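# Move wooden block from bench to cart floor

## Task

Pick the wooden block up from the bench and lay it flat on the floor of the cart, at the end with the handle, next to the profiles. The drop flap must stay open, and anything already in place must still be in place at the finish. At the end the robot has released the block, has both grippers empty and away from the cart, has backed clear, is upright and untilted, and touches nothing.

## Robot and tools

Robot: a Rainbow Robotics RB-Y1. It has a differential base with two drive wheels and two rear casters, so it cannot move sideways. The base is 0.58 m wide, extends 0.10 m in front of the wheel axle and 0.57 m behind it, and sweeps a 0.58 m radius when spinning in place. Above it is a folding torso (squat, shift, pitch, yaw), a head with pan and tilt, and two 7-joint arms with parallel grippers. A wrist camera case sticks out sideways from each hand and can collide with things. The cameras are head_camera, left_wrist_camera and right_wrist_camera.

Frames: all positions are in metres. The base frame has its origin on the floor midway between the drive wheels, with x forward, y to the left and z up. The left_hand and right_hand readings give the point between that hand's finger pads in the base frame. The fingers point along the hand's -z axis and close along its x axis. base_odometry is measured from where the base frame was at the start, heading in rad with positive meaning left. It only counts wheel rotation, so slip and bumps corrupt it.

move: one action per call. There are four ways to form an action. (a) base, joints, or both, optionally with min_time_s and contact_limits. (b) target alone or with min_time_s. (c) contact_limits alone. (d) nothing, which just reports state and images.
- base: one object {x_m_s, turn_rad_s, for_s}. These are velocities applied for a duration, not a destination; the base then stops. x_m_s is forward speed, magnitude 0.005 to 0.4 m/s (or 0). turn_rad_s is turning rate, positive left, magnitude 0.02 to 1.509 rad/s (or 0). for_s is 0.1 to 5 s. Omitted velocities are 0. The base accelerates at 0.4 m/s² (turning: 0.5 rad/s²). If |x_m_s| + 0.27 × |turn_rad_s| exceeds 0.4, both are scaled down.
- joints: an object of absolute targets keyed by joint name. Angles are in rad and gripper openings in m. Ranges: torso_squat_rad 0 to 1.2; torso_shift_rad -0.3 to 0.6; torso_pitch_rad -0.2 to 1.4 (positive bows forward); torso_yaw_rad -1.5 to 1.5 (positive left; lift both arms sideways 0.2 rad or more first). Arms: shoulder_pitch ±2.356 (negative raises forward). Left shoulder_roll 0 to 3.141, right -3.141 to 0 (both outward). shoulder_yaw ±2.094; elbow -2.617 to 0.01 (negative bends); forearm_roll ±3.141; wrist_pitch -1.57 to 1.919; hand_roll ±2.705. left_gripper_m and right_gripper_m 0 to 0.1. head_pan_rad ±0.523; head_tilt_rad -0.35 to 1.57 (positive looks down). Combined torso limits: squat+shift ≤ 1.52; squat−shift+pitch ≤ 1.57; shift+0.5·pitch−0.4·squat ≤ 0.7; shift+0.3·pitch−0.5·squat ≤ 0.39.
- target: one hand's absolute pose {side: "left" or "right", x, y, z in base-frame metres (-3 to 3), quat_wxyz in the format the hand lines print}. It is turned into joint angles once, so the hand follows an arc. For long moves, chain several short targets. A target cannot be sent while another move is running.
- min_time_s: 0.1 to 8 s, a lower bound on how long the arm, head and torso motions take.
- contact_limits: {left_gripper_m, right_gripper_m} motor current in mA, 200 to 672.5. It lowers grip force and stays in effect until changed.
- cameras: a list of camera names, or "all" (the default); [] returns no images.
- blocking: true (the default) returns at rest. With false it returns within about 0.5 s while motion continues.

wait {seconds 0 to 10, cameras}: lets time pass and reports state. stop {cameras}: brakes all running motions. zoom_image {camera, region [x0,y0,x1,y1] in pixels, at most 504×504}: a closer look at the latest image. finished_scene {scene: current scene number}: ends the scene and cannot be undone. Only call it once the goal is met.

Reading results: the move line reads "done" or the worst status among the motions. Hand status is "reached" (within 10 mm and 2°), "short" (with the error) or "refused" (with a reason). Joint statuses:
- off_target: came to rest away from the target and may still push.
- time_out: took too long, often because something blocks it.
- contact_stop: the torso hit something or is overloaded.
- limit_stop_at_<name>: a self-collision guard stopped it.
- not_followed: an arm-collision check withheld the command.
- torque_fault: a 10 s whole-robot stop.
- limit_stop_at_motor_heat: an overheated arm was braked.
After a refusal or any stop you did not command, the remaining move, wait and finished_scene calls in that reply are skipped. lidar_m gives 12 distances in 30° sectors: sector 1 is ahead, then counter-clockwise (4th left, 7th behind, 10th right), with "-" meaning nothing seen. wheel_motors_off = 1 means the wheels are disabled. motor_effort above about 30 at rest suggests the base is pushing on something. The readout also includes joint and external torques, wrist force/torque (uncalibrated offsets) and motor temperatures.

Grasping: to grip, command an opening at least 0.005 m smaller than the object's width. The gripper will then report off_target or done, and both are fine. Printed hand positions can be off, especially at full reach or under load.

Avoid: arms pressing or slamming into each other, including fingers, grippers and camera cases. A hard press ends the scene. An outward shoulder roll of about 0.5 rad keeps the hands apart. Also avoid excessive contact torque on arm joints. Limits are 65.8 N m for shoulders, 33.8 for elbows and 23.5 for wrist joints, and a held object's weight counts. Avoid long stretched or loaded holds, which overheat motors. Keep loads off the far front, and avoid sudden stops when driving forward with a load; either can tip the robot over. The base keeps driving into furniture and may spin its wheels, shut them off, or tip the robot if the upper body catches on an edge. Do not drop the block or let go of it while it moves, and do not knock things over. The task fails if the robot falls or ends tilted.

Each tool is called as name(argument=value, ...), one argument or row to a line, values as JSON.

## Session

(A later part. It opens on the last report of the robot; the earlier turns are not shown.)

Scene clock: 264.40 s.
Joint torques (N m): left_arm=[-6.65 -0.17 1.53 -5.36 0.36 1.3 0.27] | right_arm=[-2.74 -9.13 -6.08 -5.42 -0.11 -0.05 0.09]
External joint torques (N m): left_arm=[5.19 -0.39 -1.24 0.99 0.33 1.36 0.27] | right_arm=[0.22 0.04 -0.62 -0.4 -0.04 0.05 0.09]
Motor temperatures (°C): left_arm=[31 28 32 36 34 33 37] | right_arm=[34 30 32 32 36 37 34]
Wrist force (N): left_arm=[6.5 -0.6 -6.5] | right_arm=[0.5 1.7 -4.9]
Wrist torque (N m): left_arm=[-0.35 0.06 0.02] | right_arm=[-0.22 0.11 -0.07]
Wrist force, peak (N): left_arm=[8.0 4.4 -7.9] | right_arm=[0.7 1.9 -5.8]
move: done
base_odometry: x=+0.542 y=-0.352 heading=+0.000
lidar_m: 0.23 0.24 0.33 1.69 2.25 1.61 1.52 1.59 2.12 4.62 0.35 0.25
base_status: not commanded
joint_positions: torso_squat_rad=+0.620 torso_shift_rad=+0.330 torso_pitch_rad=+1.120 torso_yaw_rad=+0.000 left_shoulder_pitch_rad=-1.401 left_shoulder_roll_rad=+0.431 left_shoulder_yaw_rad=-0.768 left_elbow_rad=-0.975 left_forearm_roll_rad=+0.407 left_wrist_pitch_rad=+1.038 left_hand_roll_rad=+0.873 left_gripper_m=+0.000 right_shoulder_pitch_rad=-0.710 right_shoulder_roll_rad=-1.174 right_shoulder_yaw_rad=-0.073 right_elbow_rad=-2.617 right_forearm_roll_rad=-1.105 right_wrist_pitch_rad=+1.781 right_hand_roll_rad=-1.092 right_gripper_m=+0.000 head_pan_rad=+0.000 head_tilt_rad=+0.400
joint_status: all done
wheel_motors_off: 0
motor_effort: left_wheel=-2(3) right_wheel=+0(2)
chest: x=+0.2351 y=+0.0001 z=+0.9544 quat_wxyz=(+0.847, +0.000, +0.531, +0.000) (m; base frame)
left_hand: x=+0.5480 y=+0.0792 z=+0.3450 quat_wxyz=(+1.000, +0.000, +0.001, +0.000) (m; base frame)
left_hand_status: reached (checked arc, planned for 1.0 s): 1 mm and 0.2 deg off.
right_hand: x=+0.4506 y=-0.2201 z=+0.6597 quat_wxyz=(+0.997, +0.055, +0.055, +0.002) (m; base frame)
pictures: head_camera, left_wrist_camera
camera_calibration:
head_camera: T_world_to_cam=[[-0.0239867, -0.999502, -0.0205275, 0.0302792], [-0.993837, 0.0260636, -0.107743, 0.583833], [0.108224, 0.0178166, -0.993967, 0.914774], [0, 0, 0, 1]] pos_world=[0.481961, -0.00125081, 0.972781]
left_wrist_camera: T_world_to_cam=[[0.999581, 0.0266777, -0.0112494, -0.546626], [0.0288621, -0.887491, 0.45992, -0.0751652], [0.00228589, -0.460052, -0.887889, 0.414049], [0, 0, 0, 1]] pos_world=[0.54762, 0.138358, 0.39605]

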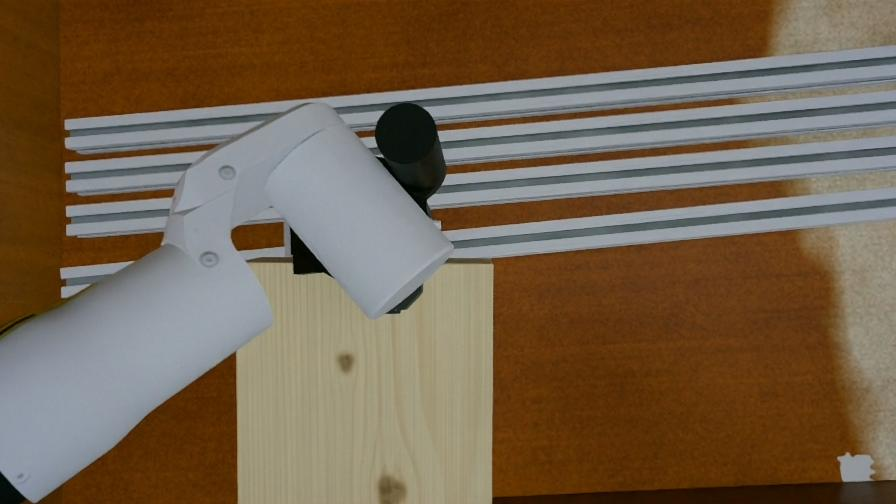

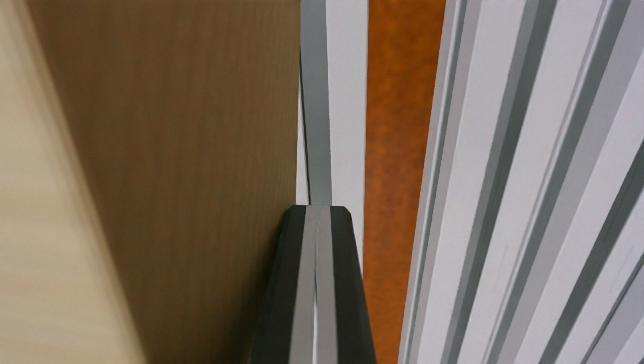

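move(
  target={"side":"left","x":0.535,"y":0.08,"z":0.345,"quat_wxyz":[1,0,0,0]},
  min_time_s=1,
  cameras=["head_camera"],
)

move(
  target={"side":"right","x":0.50,"y":-0.17,"z":0.42,"quat_wxyz":[1,0,0,0]},
  cameras=["head_camera","right_wrist_camera"],
)

Scene clock: 269.73 s.
Joint torques (N m): left_arm=[-1.88 -3.84 -0.78 -4.99 2.3 1.99 0.34] | right_arm=[-2.42 -9.38 -5.85 -5.21 -0.01 0.02 0.11]
External joint torques (N m): left_arm=[9.3 -3.99 -3.54 1.49 2.28 2.06 0.34] | right_arm=[0.54 -0.21 -0.38 -0.19 0.05 0.12 0.12]
Motor temperatures (°C): left_arm=[31 28 32 36 34 33 37] | right_arm=[34 30 32 31 36 37 34]
Wrist force (N): left_arm=[13.3 0.6 -5.6] | right_arm=[0.9 1.2 -5.3]
Wrist torque (N m): left_arm=[-0.13 0.14 0.06] | right_arm=[-0.13 0.14 -0.07]
Wrist force, peak (N): left_arm=[18.3 3.1 -11.6] | right_arm=[0.8 1.1 -5.9]
move: done
base_odometry: x=+0.542 y=-0.352 heading=+0.000
lidar_m: 0.22 0.23 0.32 1.69 2.24 1.60 1.53 1.59 2.12 4.62 0.34 0.24
base_status: not commanded
joint_positions: torso_squat_rad=+0.620 torso_shift_rad=+0.330 torso_pitch_rad=+1.120 torso_yaw_rad=+0.000 left_shoulder_pitch_rad=-1.367 left_shoulder_roll_rad=+0.444 left_shoulder_yaw_rad=-0.778 left_elbow_rad=-1.032 left_forearm_roll_rad=+0.384 left_wrist_pitch_rad=+1.051 left_hand_roll_rad=+0.905 left_gripper_m=+0.000 right_shoulder_pitch_rad=-0.710 right_shoulder_roll_rad=-1.174 right_shoulder_yaw_rad=-0.073 right_elbow_rad=-2.617 right_forearm_roll_rad=-1.105 right_wrist_pitch_rad=+1.781 right_hand_roll_rad=-1.092 right_gripper_m=+0.000 head_pan_rad=+0.000 head_tilt_rad=+0.400
joint_status: all done
wheel_motors_off: 0
motor_effort: left_wheel=-3(4) right_wheel=+0(3)
chest: x=+0.2351 y=+0.0001 z=+0.9544 quat_wxyz=(+0.847, +0.000, +0.531, +0.000) (m; base frame)
left_hand: x=+0.5372 y=+0.0795 z=+0.3452 quat_wxyz=(+1.000, +0.000, +0.000, +0.000) (m; base frame)
left_hand_status: reached (checked arc, planned for 1.0 s): 2 mm and 0.1 deg off.
right_hand: x=+0.4507 y=-0.2201 z=+0.6597 quat_wxyz=(+0.997, +0.055, +0.055, +0.002) (m; base frame)
pictures: head_camera
camera_calibration:
head_camera: T_world_to_cam=[[-0.0239867, -0.999502, -0.0205275, 0.0302792], [-0.993837, 0.0260636, -0.107743, 0.583833], [0.108224, 0.0178166, -0.993967, 0.914774], [0, 0, 0, 1]] pos_world=[0.481961, -0.00125081, 0.972781]

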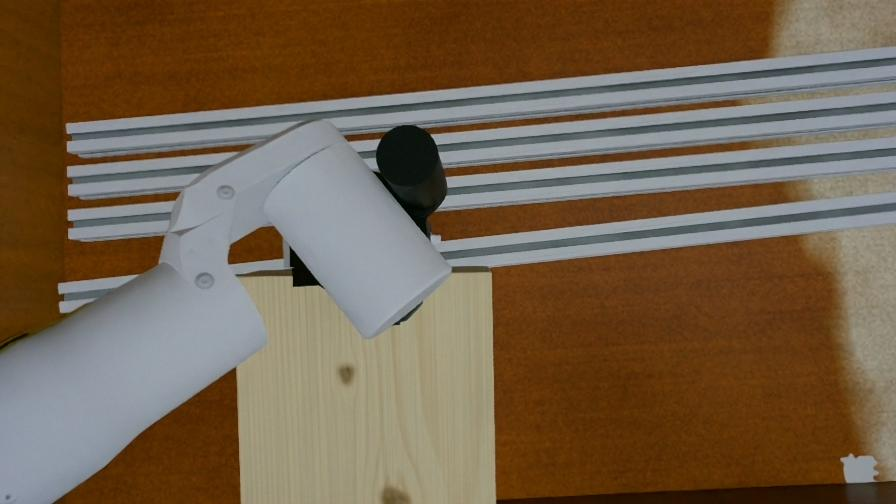

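Scene clock: 271.30 s.
Joint torques (N m): left_arm=[-2.73 -3.49 -0.73 -4.76 2.35 1.43 0.32] | right_arm=[-6.18 -5.88 -4.5 -7.3 -0.15 0.26 -0.07]
External joint torques (N m): left_arm=[8.45 -3.63 -3.5 1.72 2.32 1.49 0.32] | right_arm=[-0.6 -0.88 -0.89 -0.09 -0.37 0.27 -0.07]
Motor temperatures (°C): left_arm=[31 28 32 36 34 33 37] | right_arm=[34 30 32 31 36 37 34]
Wrist force (N): left_arm=[12.9 1.7 -4.5] | right_arm=[0.0 2.0 -5.3]
Wrist torque (N m): left_arm=[-0.12 0.07 0.03] | right_arm=[-0.23 0.10 -0.07]
Wrist force, peak (N): left_arm=[14.7 1.3 -8.1] | right_arm=[-0.6 2.5 -6.3]
move: done
base_odometry: x=+0.542 y=-0.352 heading=+0.000
lidar_m: 0.22 0.23 0.32 1.68 2.27 1.61 1.51 1.59 2.13 4.62 0.35 0.24
base_status: not commanded
joint_positions: torso_squat_rad=+0.620 torso_shift_rad=+0.330 torso_pitch_rad=+1.120 torso_yaw_rad=+0.000 left_shoulder_pitch_rad=-1.367 left_shoulder_roll_rad=+0.444 left_shoulder_yaw_rad=-0.778 left_elbow_rad=-1.032 left_forearm_roll_rad=+0.384 left_wrist_pitch_rad=+1.051 left_hand_roll_rad=+0.905 left_gripper_m=+0.000 right_shoulder_pitch_rad=-0.981 right_shoulder_roll_rad=-0.715 right_shoulder_yaw_rad=+0.518 right_elbow_rad=-1.728 right_forearm_roll_rad=-0.364 right_wrist_pitch_rad=+1.326 right_hand_roll_rad=-0.837 right_gripper_m=+0.000 head_pan_rad=+0.000 head_tilt_rad=+0.400
joint_status: all done
wheel_motors_off: 0
motor_effort: left_wheel=-5(5) right_wheel=-2(5)
chest: x=+0.2351 y=+0.0001 z=+0.9544 quat_wxyz=(+0.847, +0.000, +0.531, +0.000) (m; base frame)
left_hand: x=+0.5371 y=+0.0797 z=+0.3452 quat_wxyz=(+1.000, +0.000, +0.000, +0.000) (m; base frame)
right_hand: x=+0.4999 y=-0.1699 z=+0.4200 quat_wxyz=(+1.000, +0.000, +0.000, +0.000) (m; base frame)
right_hand_status: reached (checked arc, planned for 1.2 s): 0 mm and 0.0 deg off.
pictures: head_camera, right_wrist_camera
camera_calibration:
head_camera: T_world_to_cam=[[-0.0239831, -0.999502, -0.0205271, 0.0302771], [-0.993837, 0.0260599, -0.107743, 0.583834], [0.108224, 0.0178166, -0.993967, 0.914774], [0, 0, 0, 1]] pos_world=[0.481961, -0.00125082, 0.972781]
right_wrist_camera: T_world_to_cam=[[-0.999234, -0.0290631, -0.026202, 0.504272], [-0.0383383, 0.861186, 0.506842, -0.0204009], [0.00783437, 0.507458, -0.861641, 0.516426], [0, 0, 0, 1]] pos_world=[0.499058, -0.22984, 0.468527]

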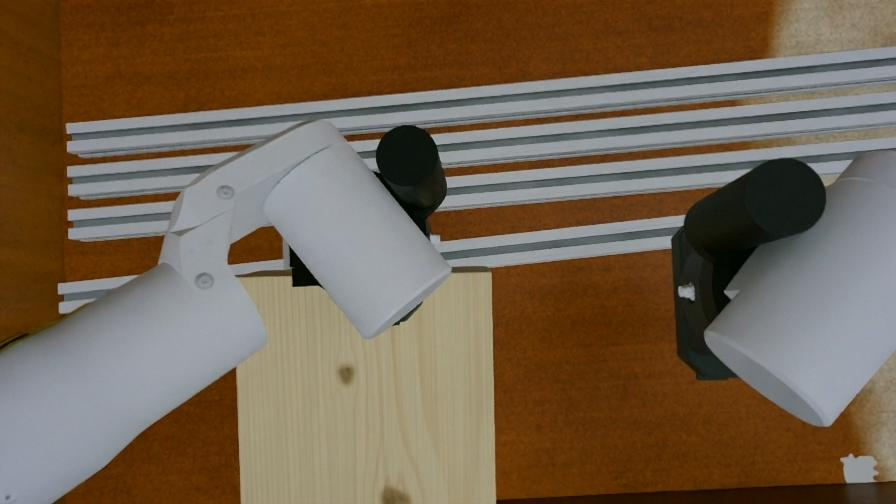

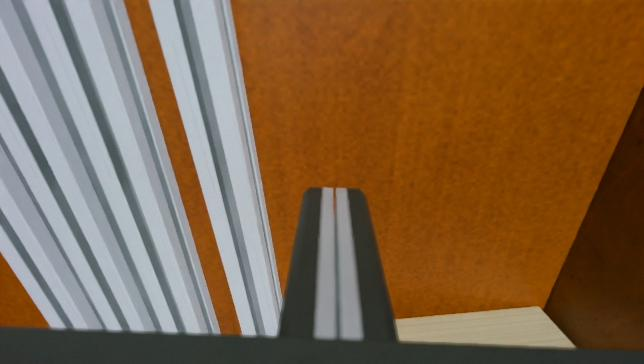

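move(
  target={"side":"right","x":0.50,"y":-0.17,"z":0.318,"quat_wxyz":[1,0,0,0]},
  cameras=["right_wrist_camera"],
)

move(
  target={"side":"right","x":0.545,"y":-0.17,"z":0.318,"quat_wxyz":[1,0,0,0]},
  min_time_s=1,
  cameras=["head_camera","right_wrist_camera"],
)

move(
  target={"side":"right","x":0.565,"y":-0.17,"z":0.318,"quat_wxyz":[1,0,0,0]},
  min_time_s=1,
  cameras=["head_camera","left_wrist_camera","right_wrist_camera"],
)

Scene clock: 274.73 s.
Joint torques (N m): left_arm=[-2.98 -4.1 -0.25 -4.84 2.34 1.39 0.35] | right_arm=[-6.74 -3.54 -2.02 -5.52 0.23 0.36 -0.12]
External joint torques (N m): left_arm=[8.2 -4.25 -3.02 1.63 2.31 1.45 0.35] | right_arm=[-0.18 0.09 0.29 0.1 0.04 0.38 -0.12]
Motor temperatures (°C): left_arm=[31 28 32 36 34 33 37] | right_arm=[34 30 32 31 36 36 34]
Wrist force (N): left_arm=[13.2 2.1 -6.0] | right_arm=[0.2 1.7 -5.3]
Wrist torque (N m): left_arm=[-0.18 0.15 0.04] | right_arm=[-0.17 0.13 -0.08]
Wrist force, peak (N): left_arm=[14.2 2.2 -7.0] | right_arm=[0.7 3.8 -5.4]
move: done
base_odometry: x=+0.542 y=-0.352 heading=+0.000
lidar_m: 0.23 0.24 0.32 1.68 2.26 1.61 1.51 1.59 2.13 4.62 0.36 0.24
base_status: not commanded
joint_positions: torso_squat_rad=+0.620 torso_shift_rad=+0.330 torso_pitch_rad=+1.120 torso_yaw_rad=+0.000 left_shoulder_pitch_rad=-1.367 left_shoulder_roll_rad=+0.445 left_shoulder_yaw_rad=-0.778 left_elbow_rad=-1.032 left_forearm_roll_rad=+0.384 left_wrist_pitch_rad=+1.051 left_hand_roll_rad=+0.905 left_gripper_m=+0.000 right_shoulder_pitch_rad=-1.112 right_shoulder_roll_rad=-0.532 right_shoulder_yaw_rad=+0.551 right_elbow_rad=-1.129 right_forearm_roll_rad=-0.327 right_wrist_pitch_rad=+0.948 right_hand_roll_rad=-0.701 right_gripper_m=+0.000 head_pan_rad=+0.000 head_tilt_rad=+0.400
joint_status: all done
wheel_motors_off: 0
motor_effort: left_wheel=-3(5) right_wheel=-4(6)
chest: x=+0.2350 y=+0.0001 z=+0.9544 quat_wxyz=(+0.847, +0.000, +0.531, +0.000) (m; base frame)
left_hand: x=+0.5370 y=+0.0797 z=+0.3452 quat_wxyz=(+1.000, +0.000, +0.000, +0.000) (m; base frame)
right_hand: x=+0.4997 y=-0.1700 z=+0.3188 quat_wxyz=(+1.000, +0.000, +0.000, +0.000) (m; base frame)
right_hand_status: reached (checked arc, planned for 0.9 s): 1 mm and 0.0 deg off.
pictures: right_wrist_camera
camera_calibration:
right_wrist_camera: T_world_to_cam=[[-0.999223, -0.0287566, -0.0269382, 0.501753], [-0.0384457, 0.861312, 0.50662, 0.0312213], [0.00863349, 0.507262, -0.861749, 0.428925], [0, 0, 0, 1]] pos_world=[0.498861, -0.23004, 0.367325]

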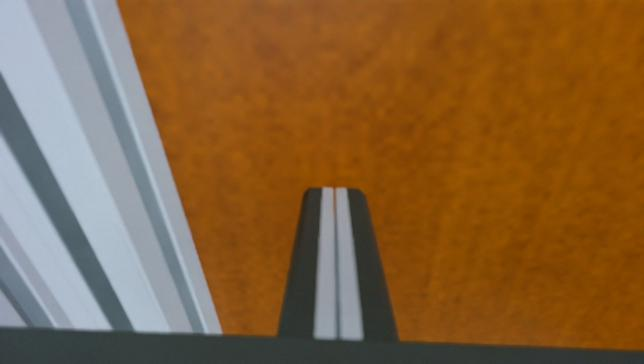

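Scene clock: 276.07 s.
Joint torques (N m): left_arm=[-3.03 -4.31 -0.64 -4.74 2.3 1.32 0.35] | right_arm=[-10.43 -2.2 -4.28 -4.95 -0.1 -0.16 0.12]
External joint torques (N m): left_arm=[8.15 -4.46 -3.41 1.74 2.27 1.39 0.35] | right_arm=[-1.17 1.79 -1.92 0.33 -0.29 -0.14 0.12]
Motor temperatures (°C): left_arm=[31 28 32 36 34 33 37] | right_arm=[34 30 32 31 36 36 34]
Wrist force (N): left_arm=[13.3 2.7 -3.5] | right_arm=[-1.1 1.7 -5.4]
Wrist torque (N m): left_arm=[-0.13 0.19 0.03] | right_arm=[-0.19 0.15 -0.06]
Wrist force, peak (N): left_arm=[14.4 2.8 -4.7] | right_arm=[-1.0 1.6 -5.7]
move: done
base_odometry: x=+0.542 y=-0.352 heading=+0.000
lidar_m: 0.23 0.23 0.32 1.69 2.25 1.61 1.52 1.60 2.14 4.61 0.36 0.25
base_status: not commanded
joint_positions: torso_squat_rad=+0.620 torso_shift_rad=+0.330 torso_pitch_rad=+1.120 torso_yaw_rad=+0.000 left_shoulder_pitch_rad=-1.367 left_shoulder_roll_rad=+0.445 left_shoulder_yaw_rad=-0.778 left_elbow_rad=-1.032 left_forearm_roll_rad=+0.384 left_wrist_pitch_rad=+1.051 left_hand_roll_rad=+0.905 left_gripper_m=+0.000 right_shoulder_pitch_rad=-1.259 right_shoulder_roll_rad=-0.500 right_shoulder_yaw_rad=+0.522 right_elbow_rad=-0.933 right_forearm_roll_rad=-0.403 right_wrist_pitch_rad=+0.922 right_hand_roll_rad=-0.595 right_gripper_m=+0.000 head_pan_rad=+0.000 head_tilt_rad=+0.400
joint_status: all done
wheel_motors_off: 0
motor_effort: left_wheel=-3(4) right_wheel=-4(4)
chest: x=+0.2350 y=+0.0001 z=+0.9544 quat_wxyz=(+0.847, +0.000, +0.531, +0.000) (m; base frame)
left_hand: x=+0.5370 y=+0.0797 z=+0.3452 quat_wxyz=(+1.000, +0.000, +0.000, +0.000) (m; base frame)
right_hand: x=+0.5448 y=-0.1703 z=+0.3180 quat_wxyz=(+1.000, +0.000, +0.000, +0.000) (m; base frame)
right_hand_status: reached (checked arc, planned for 1.0 s): 0 mm and 0.0 deg off.
pictures: head_camera, right_wrist_camera
camera_calibration:
head_camera: T_world_to_cam=[[-0.0239831, -0.999502, -0.0205271, 0.0302771], [-0.993837, 0.0260599, -0.107743, 0.583834], [0.108224, 0.0178166, -0.993967, 0.914774], [0, 0, 0, 1]] pos_world=[0.481961, -0.00125082, 0.972781]
right_wrist_camera: T_world_to_cam=[[-0.999226, -0.0292574, -0.0262781, 0.546533], [-0.0385381, 0.861589, 0.506141, 0.0338283], [0.00783258, 0.506762, -0.86205, 0.428383], [0, 0, 0, 1]] pos_world=[0.544058, -0.230244, 0.366527]

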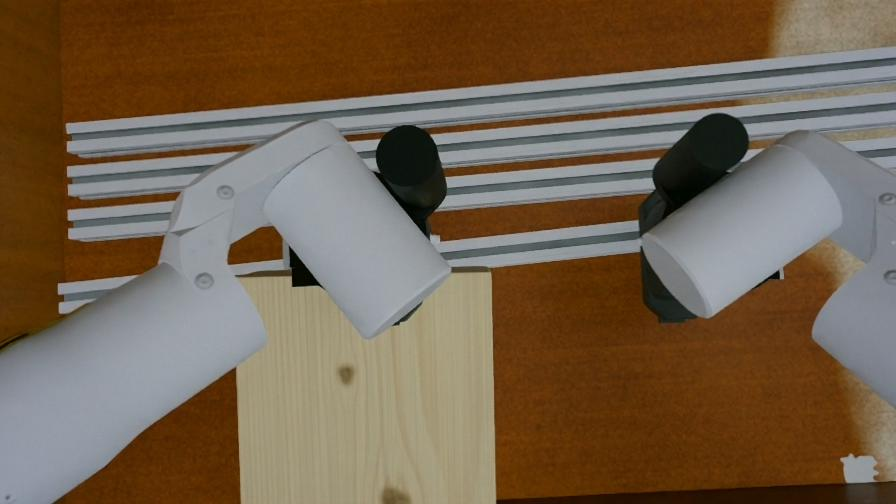

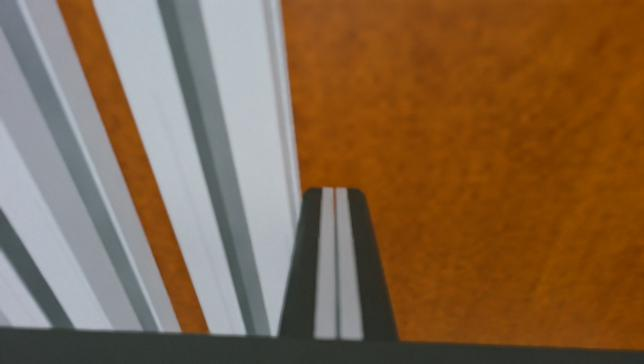

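Scene clock: 277.40 s.
Joint torques (N m): left_arm=[-2.93 -4.82 -0.47 -4.77 2.34 1.18 0.26] | right_arm=[-16.06 -1.83 -5.16 -6.62 0.02 -1.48 0.12]
External joint torques (N m): left_arm=[8.25 -4.97 -3.24 1.71 2.32 1.24 0.26] | right_arm=[-5.58 2.28 -2.94 -1.57 -0.16 -1.46 0.12]
Motor temperatures (°C): left_arm=[31 28 32 36 34 33 37] | right_arm=[34 30 32 31 36 36 34]
Wrist force (N): left_arm=[14.2 4.3 -6.2] | right_arm=[-5.6 0.2 -5.3]
Wrist torque (N m): left_arm=[-0.32 0.38 -0.04] | right_arm=[-0.22 0.12 -0.03]
Wrist force, peak (N): left_arm=[13.8 4.9 -6.6] | right_arm=[-6.0 0.5 -6.9]
move: done
base_odometry: x=+0.542 y=-0.352 heading=+0.000
lidar_m: 0.22 0.24 0.32 1.69 2.25 1.60 1.53 1.60 2.12 4.62 0.35 0.25
base_status: not commanded
joint_positions: torso_squat_rad=+0.620 torso_shift_rad=+0.330 torso_pitch_rad=+1.120 torso_yaw_rad=+0.000 left_shoulder_pitch_rad=-1.367 left_shoulder_roll_rad=+0.445 left_shoulder_yaw_rad=-0.778 left_elbow_rad=-1.032 left_forearm_roll_rad=+0.384 left_wrist_pitch_rad=+1.051 left_hand_roll_rad=+0.905 left_gripper_m=+0.000 right_shoulder_pitch_rad=-1.333 right_shoulder_roll_rad=-0.481 right_shoulder_yaw_rad=+0.510 right_elbow_rad=-0.820 right_forearm_roll_rad=-0.436 right_wrist_pitch_rad=+0.900 right_hand_roll_rad=-0.541 right_gripper_m=+0.000 head_pan_rad=+0.000 head_tilt_rad=+0.400
joint_status: all done
wheel_motors_off: 0
motor_effort: left_wheel=-3(4) right_wheel=-4(5)
chest: x=+0.2350 y=+0.0001 z=+0.9544 quat_wxyz=(+0.847, +0.000, +0.531, +0.000) (m; base frame)
left_hand: x=+0.5370 y=+0.0798 z=+0.3452 quat_wxyz=(+1.000, +0.000, +0.000, +0.000) (m; base frame)
right_hand: x=+0.5638 y=-0.1708 z=+0.3178 quat_wxyz=(+1.000, -0.001, +0.000, +0.000) (m; base frame)
right_hand_status: reached (checked arc, planned for 1.0 s): 1 mm and 0.1 deg off.
pictures: head_camera, left_wrist_camera, right_wrist_camera
camera_calibration:
head_camera: T_world_to_cam=[[-0.0239831, -0.999502, -0.0205271, 0.0302771], [-0.993837, 0.0260599, -0.107743, 0.583834], [0.108224, 0.0178166, -0.993967, 0.914774], [0, 0, 0, 1]] pos_world=[0.481961, -0.00125082, 0.972781]
left_wrist_camera: T_world_to_cam=[[0.999594, 0.0271502, -0.00865299, -0.536548], [0.0280896, -0.887726, 0.459514, -0.0737925], [0.00479445, -0.459571, -0.888128, 0.413208], [0, 0, 0, 1]] pos_world=[0.536422, 0.138958, 0.396247]
right_wrist_camera: T_world_to_cam=[[-0.999254, -0.0290635, -0.0254304, 0.565244], [-0.0379341, 0.862114, 0.505292, 0.0351856], [0.00723839, 0.50588, -0.862573, 0.428642], [0, 0, 0, 1]] pos_world=[0.563055, -0.230748, 0.366331]

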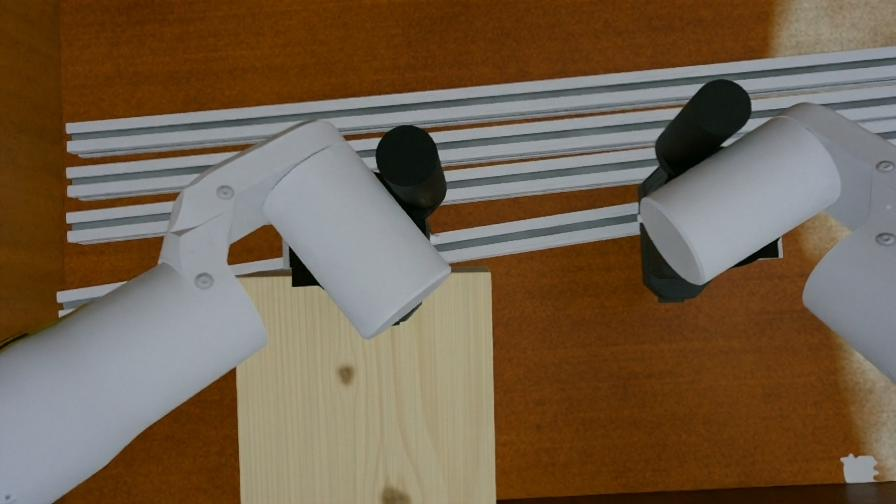

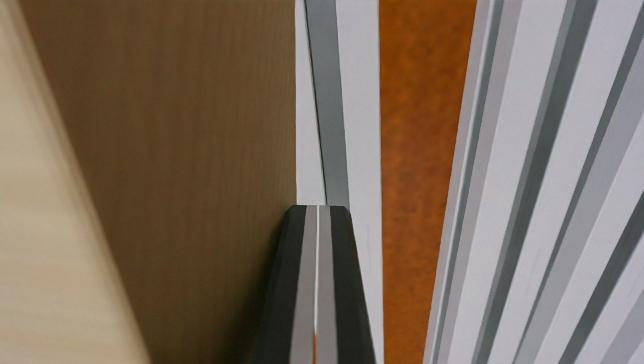

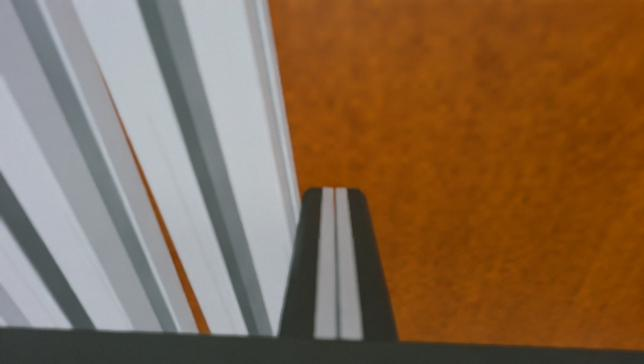

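move(
  target={"side":"right","x":0.59,"y":-0.16,"z":0.318,"quat_wxyz":[1,0,0,0]},
  min_time_s=1,
  cameras=["head_camera","left_wrist_camera"],
)

Scene clock: 281.83 s.
Joint torques (N m): left_arm=[-8.86 -1.94 2.13 -5.92 0.47 0.11 0.33] | right_arm=[-14.65 -2.18 -3.68 -4.51 -0.06 -0.25 0.2]
External joint torques (N m): left_arm=[2.27 -2.07 -0.62 0.55 0.44 0.17 0.33] | right_arm=[-2.12 1.48 -2.01 0.11 -0.24 -0.22 0.2]
Motor temperatures (°C): left_arm=[31 28 32 36 34 33 37] | right_arm=[34 30 32 31 36 36 34]
Wrist force (N): left_arm=[1.4 0.7 -7.0] | right_arm=[-0.4 2.6 -4.9]
Wrist torque (N m): left_arm=[-0.29 0.10 0.11] | right_arm=[-0.30 0.14 -0.07]
Wrist force, peak (N): left_arm=[14.9 3.4 -13.1] | right_arm=[-10.0 1.7 -3.1]
move: done
base_odometry: x=+0.542 y=-0.352 heading=+0.000
lidar_m: 0.23 0.24 0.32 1.68 2.26 1.60 1.52 1.58 2.12 4.63 0.35 0.24
base_status: not commanded
joint_positions: torso_squat_rad=+0.620 torso_shift_rad=+0.330 torso_pitch_rad=+1.120 torso_yaw_rad=+0.000 left_shoulder_pitch_rad=-1.365 left_shoulder_roll_rad=+0.444 left_shoulder_yaw_rad=-0.779 left_elbow_rad=-1.031 left_forearm_roll_rad=+0.384 left_wrist_pitch_rad=+1.051 left_hand_roll_rad=+0.905 left_gripper_m=+0.000 right_shoulder_pitch_rad=-1.468 right_shoulder_roll_rad=-0.420 right_shoulder_yaw_rad=+0.496 right_elbow_rad=-0.597 right_forearm_roll_rad=-0.471 right_wrist_pitch_rad=+0.842 right_hand_roll_rad=-0.465 right_gripper_m=+0.000 head_pan_rad=+0.000 head_tilt_rad=+0.400
joint_status: all done
wheel_motors_off: 0
motor_effort: left_wheel=-1(4) right_wheel=+0(3)
chest: x=+0.2351 y=+0.0001 z=+0.9543 quat_wxyz=(+0.847, +0.000, +0.531, +0.000) (m; base frame)
left_hand: x=+0.5356 y=+0.0797 z=+0.3446 quat_wxyz=(+1.000, +0.000, +0.001, +0.000) (m; base frame)
right_hand: x=+0.5895 y=-0.1603 z=+0.3179 quat_wxyz=(+1.000, +0.000, +0.000, +0.000) (m; base frame)
right_hand_status: reached (checked arc, planned for 1.0 s): 1 mm and 0.1 deg off.
pictures: head_camera, left_wrist_camera
camera_calibration:
head_camera: T_world_to_cam=[[-0.0239875, -0.999502, -0.020523, 0.0302732], [-0.993859, 0.0260603, -0.107545, 0.583641], [0.108026, 0.0178172, -0.993988, 0.914792], [0, 0, 0, 1]] pos_world=[0.481961, -0.00125082, 0.972682]
left_wrist_camera: T_world_to_cam=[[0.999575, 0.026909, -0.011237, -0.534183], [0.0290634, -0.887793, 0.459325, -0.0740067], [0.00238384, -0.459456, -0.888197, 0.413938], [0, 0, 0, 1]] pos_world=[0.53512, 0.138858, 0.395649]

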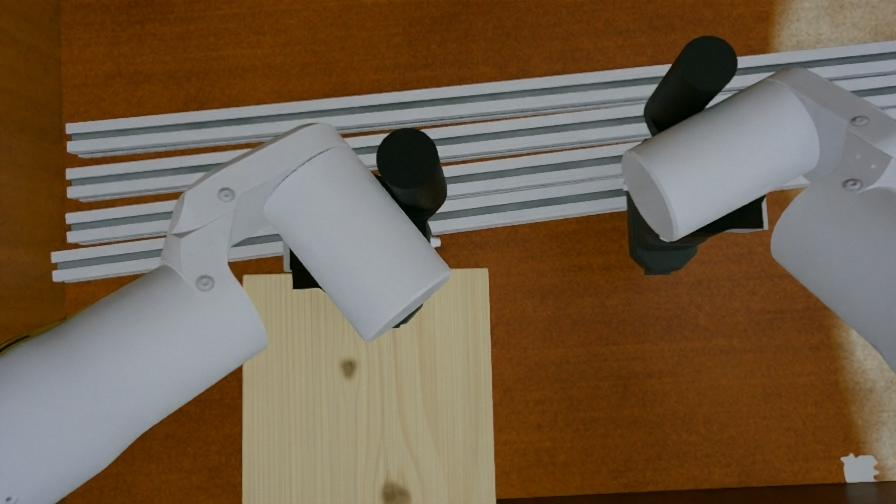

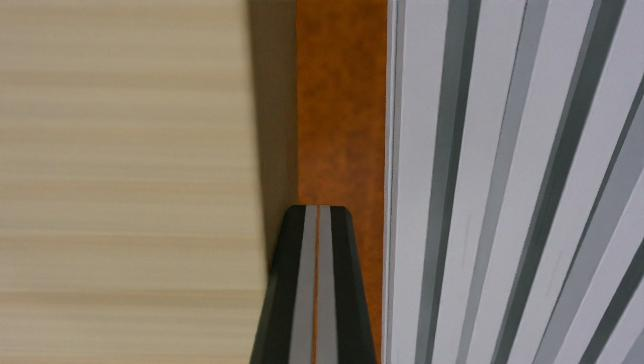

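move(
  target={"side":"left","x":0.56,"y":0.08,"z":0.50,"quat_wxyz":[1,0,0,0]},
  cameras=[],
)

move(
  target={"side":"left","x":0.52,"y":0.24,"z":0.56,"quat_wxyz":[1,0,0,0]},
  cameras=[],
)

move(
  target={"side":"right","x":0.45,"y":-0.14,"z":0.318,"quat_wxyz":[1,0,0,0]},
  cameras=["head_camera","right_wrist_camera"],
)

Scene clock: 285.77 s.
Joint torques (N m): left_arm=[-10.76 0.83 6.57 -7.42 0.09 -0.69 0.01] | right_arm=[-13.82 -2.88 -3.5 -4.65 -0.04 -0.08 0.09]
External joint torques (N m): left_arm=[1.24 -1.45 1.41 0.31 0.05 -0.64 0.01] | right_arm=[-1.29 0.78 -1.82 -0.03 -0.22 -0.05 0.09]
Motor temperatures (°C): left_arm=[31 28 32 36 34 33 37] | right_arm=[34 30 32 31 36 36 34]
Wrist force (N): left_arm=[1.4 0.9 -7.6] | right_arm=[-0.1 1.8 -5.5]
Wrist torque (N m): left_arm=[-0.24 0.24 0.10] | right_arm=[-0.15 0.09 -0.07]
Wrist force, peak (N): left_arm=[5.2 -0.7 -9.8] | right_arm=[-0.9 2.5 -6.0]
move: done
base_odometry: x=+0.542 y=-0.352 heading=+0.000
lidar_m: 0.23 0.24 0.32 1.68 2.26 1.61 1.51 1.59 2.13 4.62 0.36 0.25
base_status: not commanded
joint_positions: torso_squat_rad=+0.620 torso_shift_rad=+0.330 torso_pitch_rad=+1.120 torso_yaw_rad=+0.000 left_shoulder_pitch_rad=-1.372 left_shoulder_roll_rad=+0.677 left_shoulder_yaw_rad=-0.700 left_elbow_rad=-1.756 left_forearm_roll_rad=+0.512 left_wrist_pitch_rad=+1.612 left_hand_roll_rad=+1.055 left_gripper_m=+0.000 right_shoulder_pitch_rad=-1.469 right_shoulder_roll_rad=-0.420 right_shoulder_yaw_rad=+0.495 right_elbow_rad=-0.597 right_forearm_roll_rad=-0.471 right_wrist_pitch_rad=+0.842 right_hand_roll_rad=-0.465 right_gripper_m=+0.000 head_pan_rad=+0.000 head_tilt_rad=+0.400
joint_status: all done
wheel_motors_off: 0
motor_effort: left_wheel=-1(7) right_wheel=+0(4)
chest: x=+0.2351 y=+0.0001 z=+0.9543 quat_wxyz=(+0.847, +0.000, +0.531, +0.000) (m; base frame)
left_hand: x=+0.5601 y=+0.0800 z=+0.5000 quat_wxyz=(+1.000, +0.000, +0.000, +0.000) (m; base frame)
left_hand_status: reached (checked arc, planned for 1.1 s): 0 mm and 0.0 deg off.
right_hand: x=+0.5896 y=-0.1602 z=+0.3179 quat_wxyz=(+1.000, +0.000, +0.000, +0.000) (m; base frame)
pictures: none
No camera images: "cameras" was empty.

Scene clock: 287.27 s.
Joint torques (N m): left_arm=[-5.2 8.38 8.45 -5.88 -0.14 -0.41 -0.08] | right_arm=[-12.91 -2.77 -3.34 -4.72 -0.04 -0.06 0.18]
External joint torques (N m): left_arm=[0.85 -1.69 1.72 0.16 -0.18 -0.35 -0.08] | right_arm=[-0.38 0.89 -1.66 -0.1 -0.22 -0.03 0.18]
Motor temperatures (°C): left_arm=[31 28 32 36 34 33 37] | right_arm=[34 30 32 31 36 36 34]
Wrist force (N): left_arm=[0.5 1.2 -8.4] | right_arm=[0.2 2.3 -5.2]
Wrist torque (N m): left_arm=[-0.27 0.11 0.09] | right_arm=[-0.24 0.12 -0.10]
Wrist force, peak (N): left_arm=[2.0 5.8 -8.1] | right_arm=[0.2 2.3 -6.1]
move: done
base_odometry: x=+0.542 y=-0.352 heading=+0.000
lidar_m: 0.24 0.25 0.34 1.68 2.24 1.59 1.52 1.59 2.14 4.62 0.36 0.26
base_status: not commanded
joint_positions: torso_squat_rad=+0.620 torso_shift_rad=+0.330 torso_pitch_rad=+1.120 torso_yaw_rad=+0.000 left_shoulder_pitch_rad=-0.930 left_shoulder_roll_rad=+1.235 left_shoulder_yaw_rad=-0.370 left_elbow_rad=-2.224 left_forearm_roll_rad=+0.794 left_wrist_pitch_rad=+1.475 left_hand_roll_rad=+1.022 left_gripper_m=+0.000 right_shoulder_pitch_rad=-1.469 right_shoulder_roll_rad=-0.420 right_shoulder_yaw_rad=+0.495 right_elbow_rad=-0.597 right_forearm_roll_rad=-0.471 right_wrist_pitch_rad=+0.842 right_hand_roll_rad=-0.465 right_gripper_m=+0.000 head_pan_rad=+0.000 head_tilt_rad=+0.400
joint_status: all done
wheel_motors_off: 0
motor_effort: left_wheel=-5(36) right_wheel=+5(30)
chest: x=+0.2351 y=+0.0001 z=+0.9543 quat_wxyz=(+0.847, +0.000, +0.531, +0.000) (m; base frame)
left_hand: x=+0.5200 y=+0.2399 z=+0.5600 quat_wxyz=(+1.000, +0.000, +0.000, +0.000) (m; base frame)
left_hand_status: reached (checked arc, planned for 0.9 s): 0 mm and 0.0 deg off.
right_hand: x=+0.5896 y=-0.1601 z=+0.3179 quat_wxyz=(+1.000, +0.000, +0.000, +0.000) (m; base frame)
pictures: none
No camera images: "cameras" was empty.

Scene clock: 288.57 s.
Joint torques (N m): left_arm=[-5.4 8.35 8.1 -5.73 -0.09 -0.42 -0.16] | right_arm=[-5.68 -2.77 -1.3 -6.81 -0.07 -0.02 0.26]
External joint torques (N m): left_arm=[0.66 -1.72 1.38 0.3 -0.12 -0.37 -0.16] | right_arm=[-1.15 -1.06 0.27 -0.84 -0.26 0 0.26]
Motor temperatures (°C): left_arm=[31 28 32 36 34 33 37] | right_arm=[34 30 32 31 36 36 34]
Wrist force (N): left_arm=[1.6 1.1 -8.1] | right_arm=[0.4 2.3 -5.5]
Wrist torque (N m): left_arm=[-0.25 0.27 0.06] | right_arm=[-0.23 0.13 -0.05]
Wrist force, peak (N): left_arm=[0.9 1.2 -8.5] | right_arm=[4.3 -2.6 26.7]
move: done
base_odometry: x=+0.542 y=-0.352 heading=+0.000
lidar_m: 0.24 0.26 0.35 1.68 2.24 1.59 1.53 1.59 2.12 4.63 0.37 0.25
base_status: not commanded
joint_positions: torso_squat_rad=+0.620 torso_shift_rad=+0.330 torso_pitch_rad=+1.120 torso_yaw_rad=+0.000 left_shoulder_pitch_rad=-0.930 left_shoulder_roll_rad=+1.235 left_shoulder_yaw_rad=-0.370 left_elbow_rad=-2.224 left_forearm_roll_rad=+0.794 left_wrist_pitch_rad=+1.475 left_hand_roll_rad=+1.022 left_gripper_m=+0.000 right_shoulder_pitch_rad=-1.020 right_shoulder_roll_rad=-0.492 right_shoulder_yaw_rad=+0.627 right_elbow_rad=-1.233 right_forearm_roll_rad=-0.198 right_wrist_pitch_rad=+0.969 right_hand_roll_rad=-0.853 right_gripper_m=+0.000 head_pan_rad=+0.000 head_tilt_rad=+0.400
joint_status: all done
wheel_motors_off: 0
motor_effort: left_wheel=-6(8) right_wheel=+7(8)
chest: x=+0.2350 y=+0.0001 z=+0.9544 quat_wxyz=(+0.847, +0.000, +0.531, +0.000) (m; base frame)
left_hand: x=+0.5200 y=+0.2400 z=+0.5602 quat_wxyz=(+1.000, +0.000, +0.000, +0.000) (m; base frame)
right_hand: x=+0.4498 y=-0.1399 z=+0.3181 quat_wxyz=(+1.000, +0.000, +0.000, +0.000) (m; base frame)
right_hand_status: reached (checked arc, planned for 1.0 s): 0 mm and 0.0 deg off.
pictures: head_camera, right_wrist_camera
camera_calibration:
head_camera: T_world_to_cam=[[-0.0239946, -0.999503, -0.0204256, 0.0301818], [-0.993848, 0.0260587, -0.107647, 0.583646], [0.108126, 0.017717, -0.993979, 0.914845], [0, 0, 0, 1]] pos_world=[0.481861, -0.00125057, 0.972782]
right_wrist_camera: T_world_to_cam=[[-0.999253, -0.0289106, -0.0256625, 0.452348], [-0.037935, 0.861076, 0.50706, 0.0032592], [0.00743793, 0.507654, -0.861529, 0.413884], [0, 0, 0, 1]] pos_world=[0.449055, -0.199839, 0.366528]

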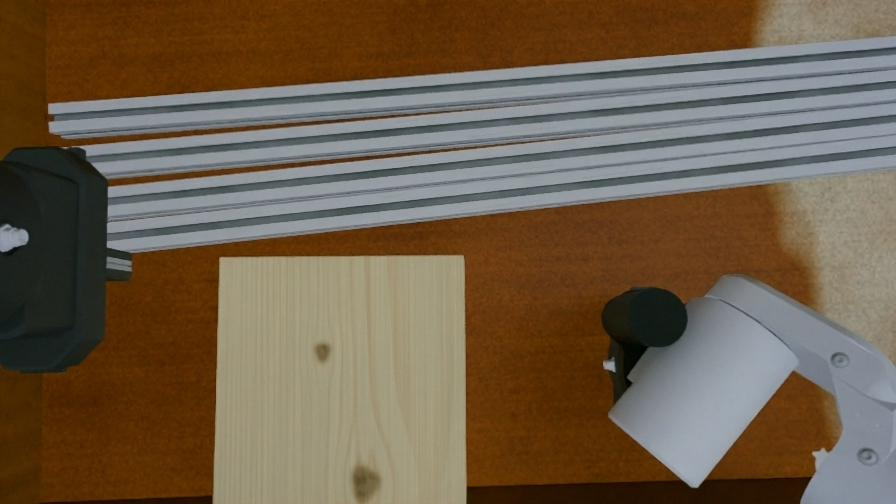

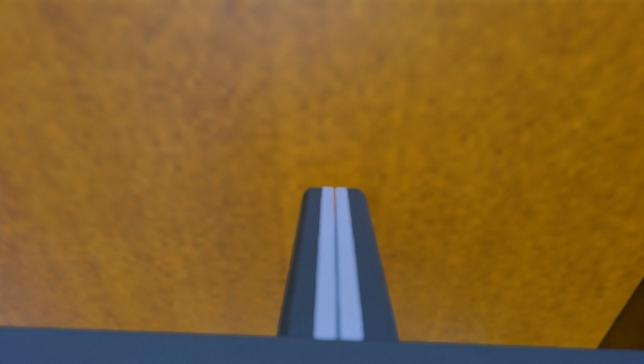

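move(
  target={"side":"right","x":0.44,"y":-0.035,"z":0.318,"quat_wxyz":[1,0,0,0]},
  cameras=[],
)

move(
  target={"side":"right","x":0.43,"y":0.03,"z":0.318,"quat_wxyz":[1,0,0,0]},
  min_time_s=1.5,
  cameras=["head_camera"],
)

Scene clock: 291.63 s.
Joint torques (N m): left_arm=[-5 8.48 8.24 -5.65 -0.02 -0.32 -0.18] | right_arm=[-6.48 2.97 -0.06 -6 -0.06 0.28 0.11]
External joint torques (N m): left_arm=[1.05 -1.59 1.51 0.39 -0.06 -0.26 -0.17] | right_arm=[0.09 -1 0.24 0.28 -0.24 0.29 0.11]
Motor temperatures (°C): left_arm=[31 28 32 36 34 33 37] | right_arm=[34 30 32 31 35 36 34]
Wrist force (N): left_arm=[0.7 1.1 -7.7] | right_arm=[-0.1 2.1 -5.2]
Wrist torque (N m): left_arm=[-0.28 0.18 0.08] | right_arm=[-0.21 0.10 -0.06]
Wrist force, peak (N): left_arm=[1.2 1.1 -8.7] | right_arm=[-0.8 3.3 -5.5]
move: done
base_odometry: x=+0.542 y=-0.352 heading=+0.000
lidar_m: 0.24 0.25 0.34 1.68 2.25 1.61 1.53 1.59 2.12 4.62 0.37 0.25
base_status: not commanded
joint_positions: torso_squat_rad=+0.620 torso_shift_rad=+0.330 torso_pitch_rad=+1.120 torso_yaw_rad=+0.000 left_shoulder_pitch_rad=-0.930 left_shoulder_roll_rad=+1.235 left_shoulder_yaw_rad=-0.370 left_elbow_rad=-2.224 left_forearm_roll_rad=+0.794 left_wrist_pitch_rad=+1.475 left_hand_roll_rad=+1.022 left_gripper_m=+0.000 right_shoulder_pitch_rad=-1.162 right_shoulder_roll_rad=-0.234 right_shoulder_yaw_rad=+0.703 right_elbow_rad=-1.008 right_forearm_roll_rad=-0.046 right_wrist_pitch_rad=+0.999 right_hand_roll_rad=-0.997 right_gripper_m=+0.000 head_pan_rad=+0.000 head_tilt_rad=+0.400
joint_status: all done
wheel_motors_off: 0
motor_effort: left_wheel=-4(7) right_wheel=+3(7)
chest: x=+0.2351 y=+0.0001 z=+0.9543 quat_wxyz=(+0.847, +0.000, +0.531, +0.000) (m; base frame)
left_hand: x=+0.5200 y=+0.2400 z=+0.5601 quat_wxyz=(+1.000, +0.000, +0.000, +0.000) (m; base frame)
right_hand: x=+0.4400 y=-0.0347 z=+0.3181 quat_wxyz=(+1.000, +0.000, +0.000, +0.000) (m; base frame)
right_hand_status: reached (checked arc, planned for 0.6 s): 0 mm and 0.0 deg off.
pictures: none
No camera images: "cameras" was empty.

Scene clock: 293.47 s.
Joint torques (N m): left_arm=[-5.29 8.65 8.21 -5.69 -0.06 -0.36 -0.26] | right_arm=[-11.98 14.91 1.33 -8.72 -0.2 -1.36 -0.47]
External joint torques (N m): left_arm=[0.77 -1.41 1.48 0.34 -0.09 -0.31 -0.26] | right_arm=[-3.99 7.29 1.14 -2.81 -0.38 -1.35 -0.47]
Motor temperatures (°C): left_arm=[31 28 32 36 34 33 37] | right_arm=[34 30 32 31 35 36 34]
Wrist force (N): left_arm=[1.6 1.2 -8.0] | right_arm=[-1.4 -3.9 -7.3]
Wrist torque (N m): left_arm=[-0.32 0.25 0.09] | right_arm=[-0.12 0.07 0.11]
Wrist force, peak (N): left_arm=[1.0 1.1 -8.6] | right_arm=[6.1 -9.1 -6.8]
move: done
base_odometry: x=+0.542 y=-0.352 heading=+0.000
lidar_m: 0.24 0.26 0.34 1.67 2.25 1.61 1.52 1.58 2.13 4.63 0.38 0.27
base_status: not commanded
joint_positions: torso_squat_rad=+0.620 torso_shift_rad=+0.330 torso_pitch_rad=+1.120 torso_yaw_rad=+0.000 left_shoulder_pitch_rad=-0.930 left_shoulder_roll_rad=+1.235 left_shoulder_yaw_rad=-0.370 left_elbow_rad=-2.224 left_forearm_roll_rad=+0.794 left_wrist_pitch_rad=+1.475 left_hand_roll_rad=+1.022 left_gripper_m=+0.000 right_shoulder_pitch_rad=-1.294 right_shoulder_roll_rad=-0.040 right_shoulder_yaw_rad=+0.734 right_elbow_rad=-0.716 right_forearm_roll_rad=+0.021 right_wrist_pitch_rad=+0.930 right_hand_roll_rad=-1.100 right_gripper_m=+0.000 head_pan_rad=+0.000 head_tilt_rad=+0.400
joint_status: all done
wheel_motors_off: 0
motor_effort: left_wheel=-8(8) right_wheel=+5(7)
chest: x=+0.2351 y=+0.0000 z=+0.9543 quat_wxyz=(+0.847, +0.000, +0.531, +0.000) (m; base frame)
left_hand: x=+0.5201 y=+0.2399 z=+0.5601 quat_wxyz=(+1.000, +0.000, +0.000, +0.000) (m; base frame)
right_hand: x=+0.4294 y=+0.0279 z=+0.3180 quat_wxyz=(+1.000, +0.000, +0.000, +0.000) (m; base frame)
right_hand_status: reached (checked arc, planned for 1.5 s): 2 mm and 0.1 deg off.
pictures: head_camera
camera_calibration:
head_camera: T_world_to_cam=[[-0.0241069, -0.999503, -0.0203357, 0.0300515], [-0.993845, 0.0261606, -0.107646, 0.583745], [0.108124, 0.0176155, -0.993981, 0.914839], [0, 0, 0, 1]] pos_world=[0.481961, -0.00135001, 0.972782]

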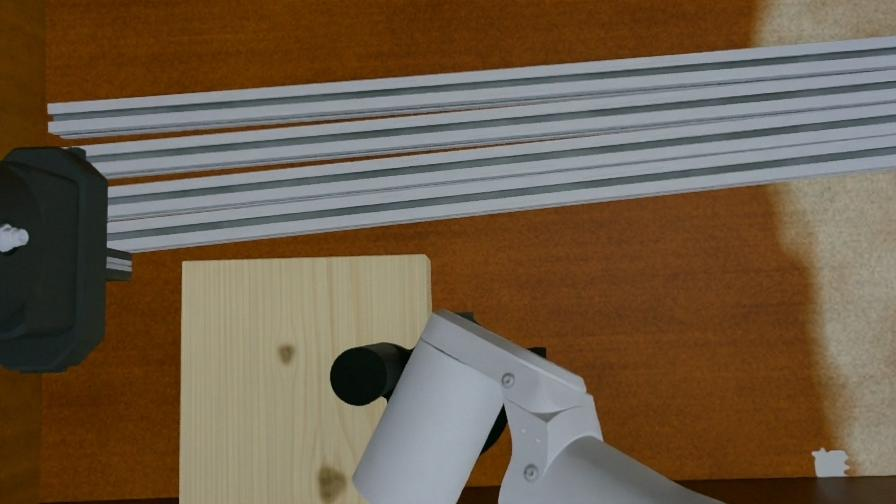

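move(
  target={"side":"right","x":0.425,"y":0.09,"z":0.318,"quat_wxyz":[1,0,0,0]},
  min_time_s=1.5,
  cameras=["head_camera"],
)

Scene clock: 295.97 s.
Joint torques (N m): left_arm=[-5.38 8.01 8.45 -5.74 -0.01 -0.39 -0.23] | right_arm=[-8.77 3.07 -0.37 0.67 1.1 0.57 -0.09]
External joint torques (N m): left_arm=[0.68 -2.06 1.72 0.3 -0.04 -0.33 -0.23] | right_arm=[1.38 -5.26 1.38 4.52 0.93 0.87 -0.1]
Motor temperatures (°C): left_arm=[31 28 32 36 34 33 37] | right_arm=[34 30 32 31 35 36 34]
Wrist force (N): left_arm=[1.3 0.7 -7.3] | right_arm=[-5.3 3.5 13.0]
Wrist torque (N m): left_arm=[-0.28 0.20 0.08] | right_arm=[0.24 0.63 -0.06]
Wrist force, peak (N): left_arm=[1.2 0.5 -8.7] | right_arm=[0.1 -24.3 112.3]
move: short
base_odometry: x=+0.542 y=-0.352 heading=+0.000
lidar_m: 0.25 0.26 0.36 1.68 2.25 1.60 1.52 1.59 2.12 4.61 0.37 0.27
base_status: not commanded
joint_positions: torso_squat_rad=+0.620 torso_shift_rad=+0.330 torso_pitch_rad=+1.119 torso_yaw_rad=+0.000 left_shoulder_pitch_rad=-0.930 left_shoulder_roll_rad=+1.235 left_shoulder_yaw_rad=-0.370 left_elbow_rad=-2.224 left_forearm_roll_rad=+0.794 left_wrist_pitch_rad=+1.475 left_hand_roll_rad=+1.022 left_gripper_m=+0.000 right_shoulder_pitch_rad=-1.582 right_shoulder_roll_rad=+0.002 right_shoulder_yaw_rad=+1.570 right_elbow_rad=-0.473 right_forearm_roll_rad=-0.617 right_wrist_pitch_rad=+0.612 right_hand_roll_rad=-1.482 right_gripper_m=+0.000 head_pan_rad=+0.000 head_tilt_rad=+0.400
joint_status: all done
wheel_motors_off: 0
motor_effort: left_wheel=-5(19) right_wheel=+7(17)
chest: x=+0.2348 y=+0.0000 z=+0.9545 quat_wxyz=(+0.847, +0.000, +0.531, +0.000) (m; base frame)
left_hand: x=+0.5201 y=+0.2399 z=+0.5605 quat_wxyz=(+1.000, +0.000, +0.000, +0.000) (m; base frame)
right_hand: x=+0.4243 y=+0.0909 z=+0.3200 quat_wxyz=(+0.997, +0.078, -0.018, +0.000) (m; base frame)
right_hand_status: short (checked arc, as near as the solve gets, planned for 1.5 s): 2 mm and 9.2 deg off. The place is met; only the turn is off.
pictures: head_camera
camera_calibration:
head_camera: T_world_to_cam=[[-0.0240674, -0.999497, -0.0206503, 0.0303366], [-0.99378, 0.0261661, -0.108241, 0.584026], [0.108727, 0.0179168, -0.99391, 0.914808], [0, 0, 0, 1]] pos_world=[0.481659, -0.00135076, 0.973079]

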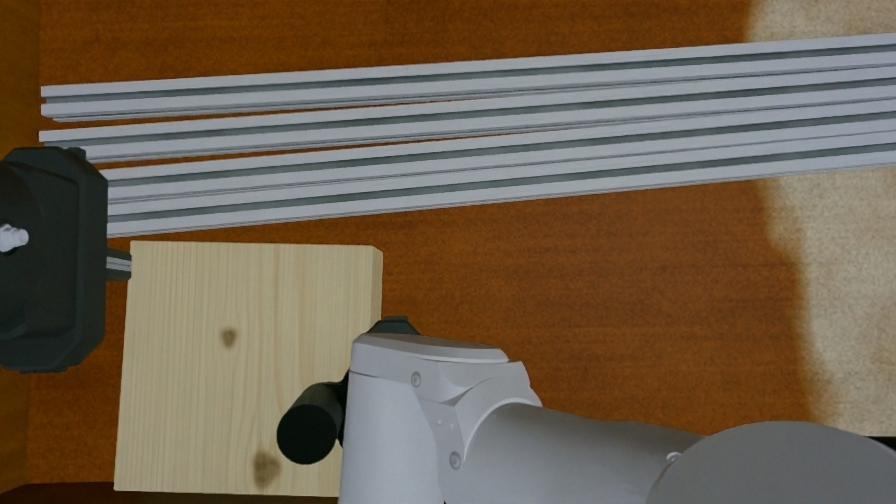

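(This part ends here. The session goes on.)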